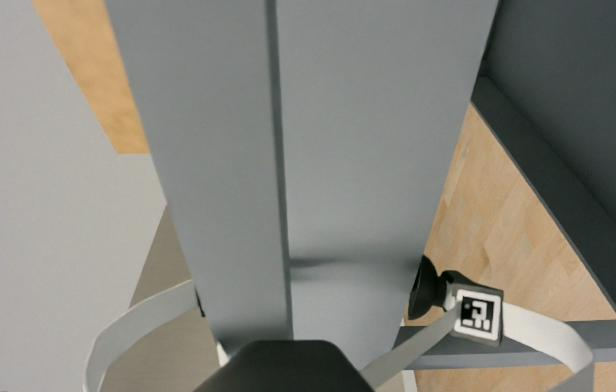

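>>> move:
  r2: {"base":{"strafe_m":-0.5},"contact_limits":{"strafe_m":0.5}}
  blocking: false

>>> wait:
  seconds: 4
  cameras: []

>>> move:
  r2: {"base":{"rotate_rad":0.65},"pace":"slow"}
  blocking: false

>>> wait:
  seconds: 4
  cameras: ["r2_head_camera","r2_head_left_camera","r2_head_right_camera","r1_head_right_camera"]

Scene clock: 201.13 s.
move: r2 moving
r1: as last shown
r1.lidar_m: 1.82 1.79 0.25 - 0.25 0.25 0.53 1.24 1.21 2.77 2.95 4.19
r1.motor_effort: lift_m=+19(20) arm_m=+4(4) wheel_0=-30(31) wheel_1=+35(35) wheel_2=+6(6)
r1.servo_current: wrist_yaw_rad=26(59) wrist_pitch_rad=39(52) wrist_roll_rad=46(52) gripper_m=39(46)
r1.contact_limits: strafe_m 0.9
r1.wrist_depth_mm: - 134 248 - 394 231 177 / - 118 135 - 402 236 179 / - 120 159 - 373 238 181 / 109 135 201 - 407 238 182 / 211 - - - 382 240 182 / 229 1229 194 1182 187 241 183 / 226 750 768 153 387 214 182
r2.base_odometry: x=-1.922 y=+0.636 heading=-0.542
r2.turned_by_wheels: +0.000
r2.turned_by_imu: +0.000
r2.base_tilt: forward=-0.7 right=+0.0
r2.lidar_m: 0.41 3.06 2.58 1.54 1.32 1.32 1.56 2.74 1.77 3.26 0.32 0.31
r2.base_status: strafe_m moving
r2.joint_positions: lift_m=+0.665 arm_m=+0.000 wrist_yaw_rad=-0.023 wrist_pitch_rad=+0.004 wrist_roll_rad=+1.568 gripper_m=-0.028
r2.joint_status: not commanded
r2.measured_speeds: translate_m=+0.000 strafe_m=-0.143 rotate_rad=+0.002 lift_m=+0.000 arm_m=+0.000 wrist_yaw_rad=+0.000 wrist_pitch_rad=+0.000 wrist_roll_rad=+0.000
r2.motor_effort: lift_m=+15(15) arm_m=+4(4) wheel_0=+17(17) wheel_1=-12(14) wheel_2=-8(14)
r2.servo_current: wrist_yaw_rad=143(143) wrist_pitch_rad=46(46) wrist_roll_rad=52(52) gripper_m=163(169)
r2.contact_limits: strafe_m 0.5
r2.hand_pose: x=+0.4572 y=-0.0939 z=+0.8423 quat_wxyz=(+0.708, +0.706, -0.007, -0.009) (m; r2's base frame)
r2.wrist_depth_mm: 340 - - - 113 - - / - 373 - - 125 - - / - 449 - 140 140 - - / - - - - 158 1464 462 / - - - 181 182 1576 1182 / - - 114 206 206 158 1098 / - - - - 124 277 279
pictures: none

Scene clock: 203.63 s.
earlier move: r2 done
r1.base_odometry: x=-1.924 y=-0.430 heading=-2.357
r1.turned_by_wheels: +0.000
r1.turned_by_imu: +0.000
r1.base_tilt: forward=-1.6 right=+1.3
r1.lidar_m: 1.42 2.64 0.25 - 0.25 0.25 0.55 1.24 1.24 2.78 2.94 1.85
r1.base_status: not commanded
r1.joint_positions: lift_m=+0.124 arm_m=+0.000 wrist_yaw_rad=+3.196 wrist_pitch_rad=+0.002 wrist_roll_rad=+0.000 gripper_m=+0.056
r1.joint_status: not commanded
r1.measured_speeds: all 0
r1.motor_effort: lift_m=+19(20) arm_m=+4(4) wheel_0=-30(31) wheel_1=+35(36) wheel_2=+6(7)
r1.servo_current: wrist_yaw_rad=39(65) wrist_pitch_rad=39(52) wrist_roll_rad=65(65) gripper_m=39(52)
r1.contact_limits: strafe_m 0.9
r1.hand_pose: x=-0.1218 y=+0.0716 z=+0.3019 quat_wxyz=(-0.027, -0.001, +0.000, +1.000) (m; r1's base frame)
r1.wrist_depth_mm: - 134 249 - 394 232 176 / - 118 135 - 402 236 179 / - 120 159 - 373 238 181 / 109 135 200 - 415 239 182 / 212 - - - 379 241 182 / 230 1229 194 1182 188 240 182 / 226 759 759 153 387 214 183
r2.base_odometry: x=-2.161 y=+0.238 heading=-0.541
r2.turned_by_wheels: +0.001
r2.turned_by_imu: +0.004
r2.base_tilt: forward=-0.7 right=+0.1
r2.lidar_m: 0.34 3.37 3.18 1.88 1.65 1.68 1.97 1.41 1.45 2.87 3.09 0.39
r2.base_status: done
r2.joint_positions: lift_m=+0.665 arm_m=+0.000 wrist_yaw_rad=+0.008 wrist_pitch_rad=+0.004 wrist_roll_rad=+1.573 gripper_m=-0.028
r2.joint_status: not commanded
r2.measured_speeds: all 0
r2.motor_effort: lift_m=+15(15) arm_m=+4(4) wheel_0=+5(19) wheel_1=-1(14) wheel_2=+1(14)
r2.servo_current: wrist_yaw_rad=59(143) wrist_pitch_rad=39(52) wrist_roll_rad=46(59) gripper_m=163(176)
r2.contact_limits: strafe_m 0.5
r2.hand_pose: x=+0.4600 y=-0.0850 z=+0.8423 quat_wxyz=(+0.706, +0.708, +0.004, +0.002) (m; r2's base frame)
r2.wrist_depth_mm: - - 135 198 198 1618 - / - - 394 195 195 741 - / - 399 399 192 193 809 - / - 410 131 190 191 798 - / - 418 418 187 187 788 - / - 427 128 185 187 160 - / - 159 433 - 130 1366 421
wait: 2.50 of 4 s (r2 has come to rest)
pictures: none
No camera images: "cameras" was empty.

Scene clock: 204.13 s.
move: r2 moving
r1: as last shown
r1.lidar_m: 1.38 2.63 0.25 - 0.25 0.25 0.55 1.24 1.23 2.77 2.96 1.91
r1.motor_effort: lift_m=+19(20) arm_m=+4(4) wheel_0=-31(31) wheel_1=+35(35) wheel_2=+6(6)
r1.servo_current: wrist_yaw_rad=65(65) wrist_pitch_rad=39(46) wrist_roll_rad=52(59) gripper_m=39(46)
r1.contact_limits: strafe_m 0.9
r1.wrist_depth_mm: - 134 248 - 394 231 177 / - 119 135 - 399 236 179 / - 119 158 - 375 238 181 / 109 135 200 - 415 239 182 / 213 - - - 379 240 183 / 230 1255 194 1182 188 240 183 / 225 759 759 153 384 214 183
r2.base_odometry: x=-2.161 y=+0.238 heading=-0.417
r2.turned_by_wheels: +0.124
r2.turned_by_imu: +0.120
r2.base_tilt: forward=-0.7 right=+0.1
r2.lidar_m: 0.35 3.38 2.71 1.81 1.68 1.69 2.13 1.43 1.42 3.12 0.50 0.39
r2.base_status: rotate_rad moving
r2.joint_positions: lift_m=+0.665 arm_m=+0.000 wrist_yaw_rad=-0.008 wrist_pitch_rad=+0.004 wrist_roll_rad=+1.572 gripper_m=-0.028
r2.joint_status: not commanded
r2.measured_speeds: translate_m=+0.000 strafe_m=+0.000 rotate_rad=+0.488 lift_m=+0.000 arm_m=+0.000 wrist_yaw_rad=-0.038 wrist_pitch_rad=+0.000 wrist_roll_rad=-0.014
r2.motor_effort: lift_m=+15(15) arm_m=+4(4) wheel_0=-13(13) wheel_1=-6(8) wheel_2=-17(17)
r2.servo_current: wrist_yaw_rad=46(59) wrist_pitch_rad=39(46) wrist_roll_rad=46(65) gripper_m=163(176)
r2.hand_pose: x=+0.4586 y=-0.0897 z=+0.8423 quat_wxyz=(+0.707, +0.708, -0.001, -0.004) (m; r2's base frame)
r2.wrist_depth_mm: - - 124 184 184 1618 - / - 384 124 184 184 788 - / - 397 124 184 185 788 - / - 410 124 185 185 788 - / - 424 124 185 185 - - / - 436 125 185 185 157 - / - - - - 129 1499 1138
pictures: none

Scene clock: 205.60 s.
earlier move: r2 done
r1.base_odometry: x=-1.924 y=-0.430 heading=-2.357
r1.turned_by_wheels: +0.000
r1.turned_by_imu: +0.000
r1.base_tilt: forward=-1.6 right=+1.3
r1.lidar_m: 1.42 2.64 0.25 - 0.25 0.25 0.55 1.24 1.23 2.77 2.94 2.27
r1.base_status: not commanded
r1.joint_positions: lift_m=+0.124 arm_m=+0.000 wrist_yaw_rad=+3.196 wrist_pitch_rad=+0.002 wrist_roll_rad=+0.000 gripper_m=+0.056
r1.joint_status: not commanded
r1.measured_speeds: all 0
r1.motor_effort: lift_m=+20(20) arm_m=+4(4) wheel_0=-31(31) wheel_1=+35(35) wheel_2=+6(6)
r1.servo_current: wrist_yaw_rad=39(65) wrist_pitch_rad=39(52) wrist_roll_rad=52(72) gripper_m=46(46)
r1.contact_limits: strafe_m 0.9
r1.hand_pose: x=-0.1218 y=+0.0716 z=+0.3019 quat_wxyz=(-0.027, -0.001, +0.000, +1.000) (m; r1's base frame)
r1.wrist_depth_mm: - 133 249 - 392 233 177 / - 118 135 - 399 234 179 / - 119 158 - 373 238 180 / 109 135 200 - 415 238 182 / 212 - - - 379 239 182 / 230 1229 193 1205 187 240 183 / 226 768 768 153 384 215 183
r2.base_odometry: x=-2.161 y=+0.238 heading=+0.107
r2.turned_by_wheels: +0.524
r2.turned_by_imu: +0.507
r2.base_tilt: forward=-0.7 right=+0.1
r2.lidar_m: 0.41 2.68 1.80 1.65 1.69 2.15 1.43 1.44 3.12 3.08 0.34 0.32
r2.base_status: done
r2.joint_positions: lift_m=+0.665 arm_m=+0.000 wrist_yaw_rad=-0.021 wrist_pitch_rad=+0.004 wrist_roll_rad=+1.568 gripper_m=-0.028
r2.joint_status: not commanded
r2.measured_speeds: translate_m=+0.001 strafe_m=+0.000 rotate_rad=+0.003 lift_m=+0.000 arm_m=+0.000 wrist_yaw_rad=+0.010 wrist_pitch_rad=+0.000 wrist_roll_rad=+0.004
r2.on_its_own: wrist_yaw_rad is at rest, and its servo_current (124 mA) is outside its rest range (0 to 104 mA)
r2.motor_effort: lift_m=+15(15) arm_m=-4(4) wheel_0=-7(17) wheel_1=-8(10) wheel_2=-8(18)
r2.servo_current: wrist_yaw_rad=124(130) wrist_pitch_rad=39(46) wrist_roll_rad=46(65) gripper_m=163(176)
r2.hand_pose: x=+0.4574 y=-0.0935 z=+0.8423 quat_wxyz=(+0.708, +0.706, -0.006, -0.009) (m; r2's base frame)
r2.wrist_depth_mm: 343 334 - - 125 - - / - 370 - 136 136 - - / - 421 - 148 149 - - / - - - 167 163 1576 462 / - - 106 182 182 1576 1160 / - - 121 200 196 159 1138 / - - - - 124 256 254
wait: 1.47 of 4 s (r2 has come to rest)
pictures: r1_head_right_camera, r2_head_camera, r2_head_left_camera, r2_head_right_camera
Images, in order (width x height): r1_head_right_camera 420x672, r2_head_camera 420x560, r2_head_left_camera 420x672, r2_head_right_camera 420x672.

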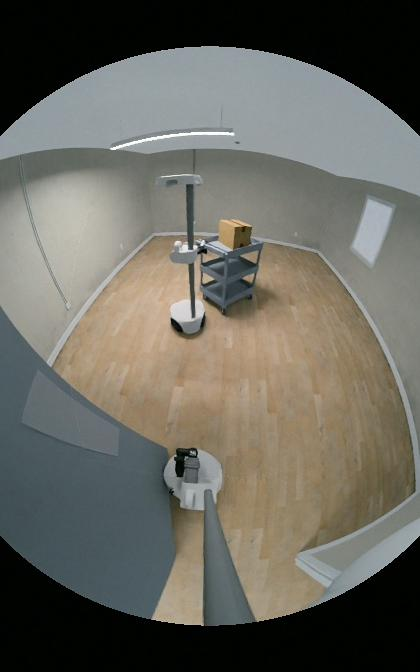

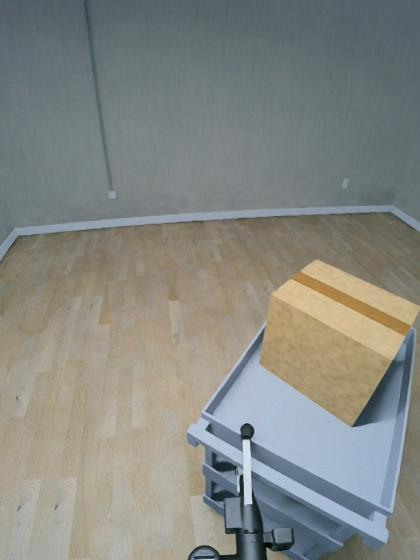

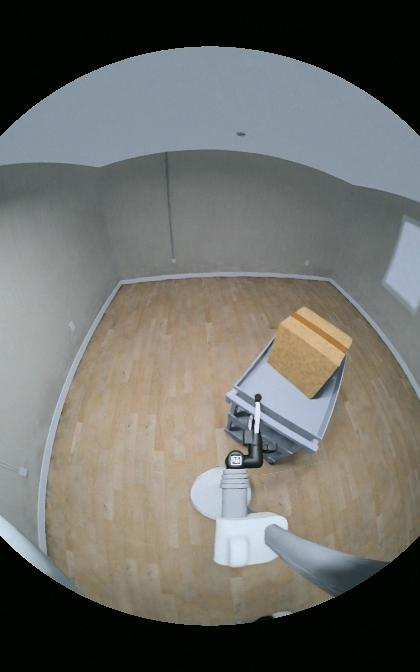

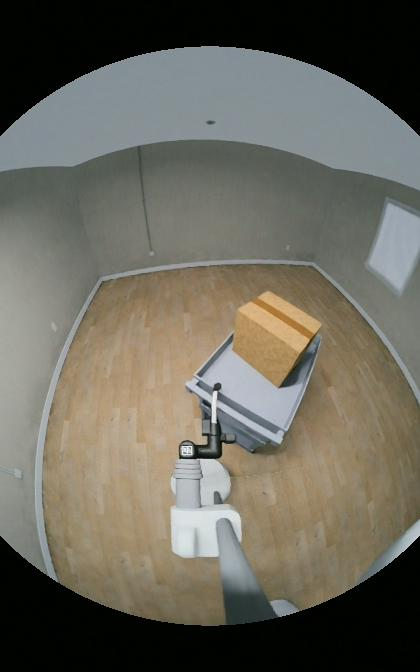

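>>> move:
  r2: {"base":{"strafe_m":-0.5},"contact_limits":{"strafe_m":0.5}}
  blocking: false

>>> wait:
  seconds: 4
  cameras: []

>>> move:
  r2: {"base":{"strafe_m":-0.38,"translate_m":-0.4},"contact_limits":{"strafe_m":0.5}}
  blocking: false

>>> wait:
  seconds: 4
  cameras: ["r2_head_camera","r1_head_right_camera"]

Scene clock: 224.00 s.
move: r2 moving
r1: as last shown
r1.lidar_m: 1.40 2.68 0.25 - 0.25 0.25 0.55 1.22 1.23 2.77 2.93 2.38
r1.motor_effort: lift_m=+20(20) arm_m=+4(4) wheel_0=-30(31) wheel_1=+35(35) wheel_2=+6(6)
r1.servo_current: wrist_yaw_rad=59(59) wrist_pitch_rad=39(46) wrist_roll_rad=59(59) gripper_m=46(46)
r1.contact_limits: strafe_m 0.9
r1.wrist_depth_mm: - 134 248 - 392 232 177 / - 118 135 - 402 236 179 / - 120 158 - 375 238 180 / 109 135 200 - 413 239 181 / 211 - - - 382 241 182 / 230 1205 194 1182 187 241 183 / 226 768 768 153 389 214 182
r2.base_odometry: x=-2.157 y=+0.202 heading=+0.108
r2.turned_by_wheels: +0.001
r2.turned_by_imu: +0.002
r2.base_tilt: forward=-0.7 right=+0.1
r2.lidar_m: 0.41 2.75 1.84 1.70 1.72 2.20 1.43 1.42 3.11 3.03 0.35 0.33
r2.base_status: strafe_m moving
r2.joint_positions: lift_m=+0.665 arm_m=+0.000 wrist_yaw_rad=-0.003 wrist_pitch_rad=+0.004 wrist_roll_rad=+1.569 gripper_m=-0.028
r2.joint_status: not commanded
r2.measured_speeds: translate_m=+0.001 strafe_m=-0.140 rotate_rad=-0.003 lift_m=+0.000 arm_m=+0.000 wrist_yaw_rad=+0.004 wrist_pitch_rad=+0.000 wrist_roll_rad=+0.000
r2.motor_effort: lift_m=+15(15) arm_m=+0(4) wheel_0=+17(19) wheel_1=-9(13) wheel_2=+2(5)
r2.servo_current: wrist_yaw_rad=52(72) wrist_pitch_rad=46(46) wrist_roll_rad=46(52) gripper_m=163(169)
r2.contact_limits: strafe_m 0.5
r2.hand_pose: x=+0.4590 y=-0.0882 z=+0.8423 quat_wxyz=(+0.708, +0.707, +0.000, -0.002) (m; r2's base frame)
r2.wrist_depth_mm: 340 330 - 130 126 - - / - 364 - 138 139 - - / - 410 - 150 150 - - / - - - 166 164 1618 473 / - - 105 180 180 1576 1160 / - - 119 196 196 160 1098 / - - - - 132 247 248
pictures: none

Scene clock: 226.50 s.
earlier move: r2 done
r1.base_odometry: x=-1.924 y=-0.430 heading=-2.357
r1.turned_by_wheels: +0.000
r1.turned_by_imu: +0.000
r1.base_tilt: forward=-1.6 right=+1.3
r1.lidar_m: 1.35 2.67 0.25 - 0.25 0.25 0.54 1.24 1.23 2.79 2.95 1.42
r1.base_status: not commanded
r1.joint_positions: lift_m=+0.124 arm_m=+0.000 wrist_yaw_rad=+3.196 wrist_pitch_rad=+0.002 wrist_roll_rad=+0.000 gripper_m=+0.056
r1.joint_status: not commanded
r1.measured_speeds: all 0
r1.motor_effort: lift_m=+19(20) arm_m=+4(4) wheel_0=-31(31) wheel_1=+35(35) wheel_2=+6(7)
r1.servo_current: wrist_yaw_rad=65(65) wrist_pitch_rad=33(52) wrist_roll_rad=33(65) gripper_m=39(46)
r1.contact_limits: strafe_m 0.9
r1.hand_pose: x=-0.1218 y=+0.0716 z=+0.3019 quat_wxyz=(-0.027, -0.001, +0.000, +1.000) (m; r1's base frame)
r1.wrist_depth_mm: - 134 248 - 392 232 177 / - 119 135 - 402 235 178 / - 120 159 - 373 237 180 / 109 135 200 - 410 239 181 / 211 - - - 384 240 183 / 230 1205 193 1182 187 241 183 / 225 759 759 153 382 215 183
r2.base_odometry: x=-2.107 y=-0.259 heading=+0.108
r2.turned_by_wheels: +0.000
r2.turned_by_imu: +0.003
r2.base_tilt: forward=-0.7 right=+0.0
r2.lidar_m: 0.31 3.45 2.36 2.15 2.20 2.61 1.37 2.49 2.81 2.58 2.62 0.41
r2.base_status: done
r2.joint_positions: lift_m=+0.665 arm_m=+0.000 wrist_yaw_rad=+0.010 wrist_pitch_rad=+0.004 wrist_roll_rad=+1.572 gripper_m=-0.028
r2.joint_status: not commanded
r2.measured_speeds: all 0
r2.motor_effort: lift_m=+15(15) arm_m=-4(4) wheel_0=+7(21) wheel_1=-1(13) wheel_2=+4(5)
r2.servo_current: wrist_yaw_rad=59(78) wrist_pitch_rad=46(52) wrist_roll_rad=59(59) gripper_m=163(169)
r2.contact_limits: strafe_m 0.5
r2.hand_pose: x=+0.4602 y=-0.0844 z=+0.8423 quat_wxyz=(+0.707, +0.708, +0.005, +0.002) (m; r2's base frame)
r2.wrist_depth_mm: - - - 229 236 1576 - / - - - 221 223 1756 - / - 427 424 210 213 759 - / - 424 421 203 204 788 - / - 421 418 191 195 798 - / - 415 171 187 187 159 - / - 154 415 - 131 155 -
wait: 2.50 of 4 s (r2 has come to rest)
pictures: none
No camera images: "cameras" was empty.

Scene clock: 227.00 s.
move: r2 moving
r1: as last shown
r1.lidar_m: 1.33 2.63 0.25 - 0.25 0.25 0.55 1.23 1.20 2.79 2.92 1.33
r1.servo_current: wrist_yaw_rad=46(65) wrist_pitch_rad=39(52) wrist_roll_rad=52(52) gripper_m=46(46)
r1.contact_limits: strafe_m 0.9
r1.wrist_depth_mm: - 134 249 - 397 231 177 / - 118 135 - 399 235 178 / - 120 158 - 373 237 181 / 109 135 200 - 415 238 182 / 212 - - - 379 240 182 / 230 1205 194 1182 187 242 182 / 226 759 759 153 384 213 183
r2.base_odometry: x=-2.128 y=-0.284 heading=+0.109
r2.turned_by_wheels: +0.001
r2.turned_by_imu: +0.002
r2.base_tilt: forward=-0.7 right=+0.0
r2.lidar_m: 0.33 0.85 2.37 2.15 2.17 2.57 1.35 2.45 2.77 2.56 2.62 0.42
r2.base_status: translate_m moving; strafe_m moving
r2.joint_positions: lift_m=+0.665 arm_m=+0.000 wrist_yaw_rad=+0.014 wrist_pitch_rad=+0.004 wrist_roll_rad=+1.572 gripper_m=-0.028
r2.joint_status: not commanded
r2.measured_speeds: translate_m=-0.092 strafe_m=-0.087 rotate_rad=-0.004 lift_m=+0.000 arm_m=+0.000 wrist_yaw_rad=+0.000 wrist_pitch_rad=+0.000 wrist_roll_rad=+0.000
r2.motor_effort: lift_m=+15(15) arm_m=-4(4) wheel_0=+11(12) wheel_1=-10(12) wheel_2=+19(22)
r2.servo_current: wrist_yaw_rad=78(91) wrist_pitch_rad=39(46) wrist_roll_rad=59(59) gripper_m=163(176)
r2.contact_limits: strafe_m 0.5
r2.hand_pose: x=+0.4605 y=-0.0834 z=+0.8423 quat_wxyz=(+0.707, +0.708, +0.006, +0.004) (m; r2's base frame)
r2.wrist_depth_mm: - - - 235 243 1661 - / - - - 223 228 1808 - / - 427 433 213 217 732 - / - 424 424 204 206 - - / - 424 421 195 196 788 - / - 413 171 189 189 159 - / - 145 413 - 138 - -
pictures: none

Scene clock: 229.77 s.
earlier move: r2 done
r1.base_odometry: x=-1.924 y=-0.430 heading=-2.357
r1.turned_by_wheels: +0.000
r1.turned_by_imu: +0.000
r1.base_tilt: forward=-1.6 right=+1.3
r1.lidar_m: 1.76 2.69 0.25 - 0.25 0.25 0.51 1.23 1.21 2.78 2.93 1.00
r1.base_status: not commanded
r1.joint_positions: lift_m=+0.124 arm_m=+0.000 wrist_yaw_rad=+3.196 wrist_pitch_rad=+0.002 wrist_roll_rad=+0.000 gripper_m=+0.056
r1.joint_status: not commanded
r1.measured_speeds: all 0
r1.motor_effort: lift_m=+19(20) arm_m=+4(4) wheel_0=-31(31) wheel_1=+35(36) wheel_2=+6(7)
r1.servo_current: wrist_yaw_rad=52(72) wrist_pitch_rad=46(52) wrist_roll_rad=65(72) gripper_m=39(46)
r1.contact_limits: strafe_m 0.9
r1.hand_pose: x=-0.1218 y=+0.0716 z=+0.3019 quat_wxyz=(-0.027, -0.001, +0.000, +1.000) (m; r1's base frame)
r1.wrist_depth_mm: - 134 248 - 394 232 176 / - 118 135 - 399 236 179 / - 120 159 - 373 236 180 / 109 135 200 - 413 239 182 / 213 - - - 379 241 183 / 229 1229 193 1182 188 240 182 / 227 750 750 153 387 215 183
r2.base_odometry: x=-2.463 y=-0.680 heading=+0.109
r2.turned_by_wheels: +0.000
r2.turned_by_imu: +0.004
r2.base_tilt: forward=-0.7 right=+0.1
r2.lidar_m: 0.31 0.43 2.70 2.49 2.51 1.03 1.08 1.98 2.44 2.25 2.30 0.45
r2.base_status: done
r2.joint_positions: lift_m=+0.665 arm_m=+0.000 wrist_yaw_rad=+0.014 wrist_pitch_rad=+0.004 wrist_roll_rad=+1.572 gripper_m=-0.028
r2.joint_status: not commanded
r2.measured_speeds: all 0
r2.motor_effort: lift_m=+15(15) arm_m=-3(4) wheel_0=+10(14) wheel_1=+3(12) wheel_2=+6(22)
r2.servo_current: wrist_yaw_rad=72(98) wrist_pitch_rad=39(52) wrist_roll_rad=46(59) gripper_m=163(176)
r2.contact_limits: strafe_m 0.5
r2.hand_pose: x=+0.4605 y=-0.0834 z=+0.8423 quat_wxyz=(+0.707, +0.708, +0.006, +0.004) (m; r2's base frame)
r2.wrist_depth_mm: - - - 336 366 375 370 / - - - 293 - 1708 452 / - - - 260 - 1808 - / - - 466 234 243 699 - / - 452 439 213 217 788 - / - 427 171 195 191 159 - / - 154 176 - 139 154 -
wait: 2.77 of 4 s (r2 has come to rest)
pictures: r1_head_right_camera, r2_head_camera
Images, in order (width x height): r1_head_right_camera 420x672, r2_head_camera 420x560.

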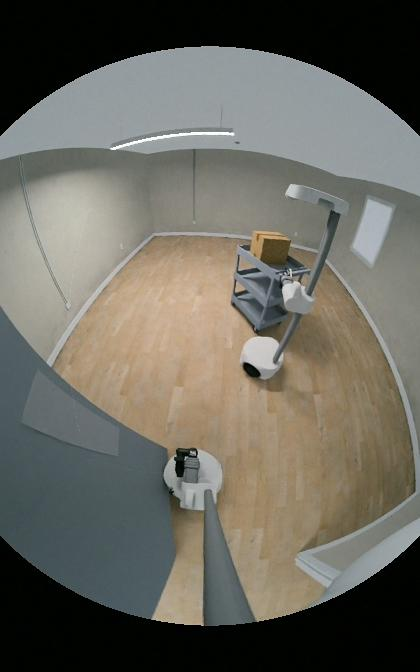

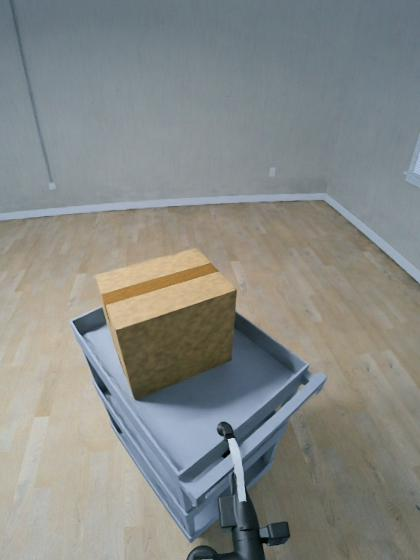

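>>> move:
  r2: {"base":{"translate_m":-0.85,"strafe_m":-0.05},"contact_limits":{"translate_m":0.3}}
  blocking: false

>>> wait:
  seconds: 5
  cameras: ["r2_head_camera","r1_head_right_camera"]

Scene clock: 238.67 s.
move: r2 moving
r1: as last shown
r1.lidar_m: 1.73 2.66 0.25 - 0.25 0.25 0.54 1.25 1.24 2.79 2.95 0.98
r1.motor_effort: lift_m=+19(20) arm_m=+4(4) wheel_0=-31(31) wheel_1=+35(35) wheel_2=+6(6)
r1.servo_current: wrist_yaw_rad=52(65) wrist_pitch_rad=46(46) wrist_roll_rad=52(65) gripper_m=46(46)
r1.contact_limits: strafe_m 0.9
r1.wrist_depth_mm: - 134 249 - 394 230 177 / - 119 135 - 402 235 179 / - 120 158 - 375 237 180 / 109 135 200 - 413 239 182 / 213 - - - 379 239 183 / 229 1229 193 1182 187 240 182 / 225 759 750 153 382 216 183
r2.base_odometry: x=-2.494 y=-0.685 heading=+0.110
r2.turned_by_wheels: +0.000
r2.turned_by_imu: +0.001
r2.base_tilt: forward=-0.7 right=+0.1
r2.lidar_m: 0.33 0.44 2.70 2.49 2.53 0.99 1.04 1.93 2.46 2.25 2.29 0.43
r2.base_status: translate_m moving; strafe_m moving
r2.joint_positions: lift_m=+0.665 arm_m=+0.000 wrist_yaw_rad=+0.015 wrist_pitch_rad=+0.004 wrist_roll_rad=+1.572 gripper_m=-0.028
r2.joint_status: not commanded
r2.measured_speeds: translate_m=-0.122 strafe_m=-0.009 rotate_rad=-0.007 lift_m=+0.000 arm_m=+0.000 wrist_yaw_rad=+0.000 wrist_pitch_rad=+0.000 wrist_roll_rad=+0.000
r2.motor_effort: lift_m=+15(15) arm_m=-3(4) wheel_0=-6(9) wheel_1=-7(7) wheel_2=+17(24)
r2.servo_current: wrist_yaw_rad=91(91) wrist_pitch_rad=46(46) wrist_roll_rad=46(59) gripper_m=163(169)
r2.contact_limits: translate_m 0.3
r2.hand_pose: x=+0.4606 y=-0.0830 z=+0.8423 quat_wxyz=(+0.707, +0.708, +0.007, +0.004) (m; r2's base frame)
r2.wrist_depth_mm: - - - 329 364 375 364 / - - - 289 - 1661 455 / - - - 256 274 1863 - / - - 462 232 241 741 - / - 452 433 211 216 798 - / - 421 170 195 191 158 - / - 154 178 - 176 161 -
pictures: none

Scene clock: 242.50 s.
earlier move: r2 done
r1.base_odometry: x=-1.924 y=-0.430 heading=-2.357
r1.turned_by_wheels: +0.000
r1.turned_by_imu: +0.000
r1.base_tilt: forward=-1.6 right=+1.3
r1.lidar_m: 4.97 2.66 0.25 - 0.25 0.25 0.54 1.22 1.23 0.39 0.32 0.43
r1.base_status: not commanded
r1.joint_positions: lift_m=+0.124 arm_m=+0.000 wrist_yaw_rad=+3.196 wrist_pitch_rad=+0.002 wrist_roll_rad=+0.000 gripper_m=+0.056
r1.joint_status: not commanded
r1.measured_speeds: all 0
r1.motor_effort: lift_m=+20(20) arm_m=+4(4) wheel_0=-31(31) wheel_1=+35(35) wheel_2=+6(7)
r1.servo_current: wrist_yaw_rad=52(72) wrist_pitch_rad=33(52) wrist_roll_rad=39(65) gripper_m=39(46)
r1.contact_limits: strafe_m 0.9
r1.hand_pose: x=-0.1218 y=+0.0716 z=+0.3019 quat_wxyz=(-0.027, -0.001, +0.000, +1.000) (m; r1's base frame)
r1.wrist_depth_mm: - 134 248 - 394 232 177 / - 118 135 - 402 236 179 / - 120 159 - 375 237 181 / 109 135 200 - 413 238 182 / 212 - - - 382 240 182 / 230 1205 194 1182 187 240 183 / 226 759 759 153 384 214 184
r2.base_odometry: x=-3.303 y=-0.822 heading=+0.108
r2.turned_by_wheels: -0.002
r2.turned_by_imu: -0.006
r2.base_tilt: forward=-0.7 right=+0.1
r2.lidar_m: 0.38 3.97 2.61 0.52 0.34 0.36 4.09 1.16 1.45 2.30 0.42 0.36
r2.base_status: done
r2.joint_positions: lift_m=+0.665 arm_m=+0.000 wrist_yaw_rad=-0.010 wrist_pitch_rad=+0.004 wrist_roll_rad=+1.568 gripper_m=-0.028
r2.joint_status: not commanded
r2.measured_speeds: all 0
r2.motor_effort: lift_m=+15(15) arm_m=-4(4) wheel_0=-10(15) wheel_1=-6(10) wheel_2=-3(24)
r2.servo_current: wrist_yaw_rad=72(91) wrist_pitch_rad=46(46) wrist_roll_rad=46(72) gripper_m=169(169)
r2.contact_limits: translate_m 0.3
r2.hand_pose: x=+0.4584 y=-0.0904 z=+0.8423 quat_wxyz=(+0.708, +0.706, -0.002, -0.005) (m; r2's base frame)
r2.wrist_depth_mm: - 349 338 154 155 - - / - 370 103 160 161 732 - / - 397 108 167 167 - - / - 427 111 173 174 - - / - - 116 180 181 1576 469 / - - 121 186 188 156 384 / - - - - 193 1537 1229
wait: 3.83 of 5 s (r2 has come to rest)
pictures: r1_head_right_camera, r2_head_camera
Images, in order (width x height): r1_head_right_camera 420x672, r2_head_camera 420x560.

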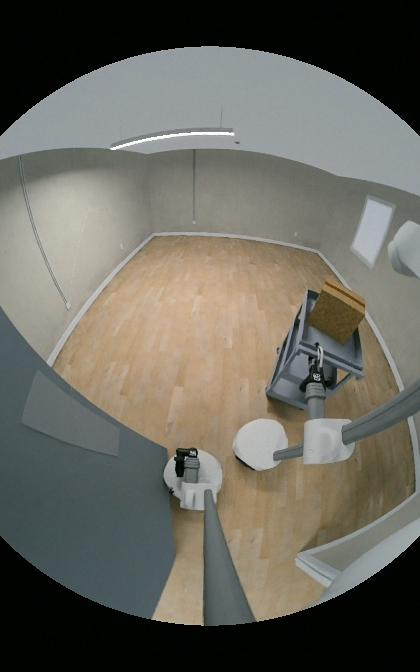

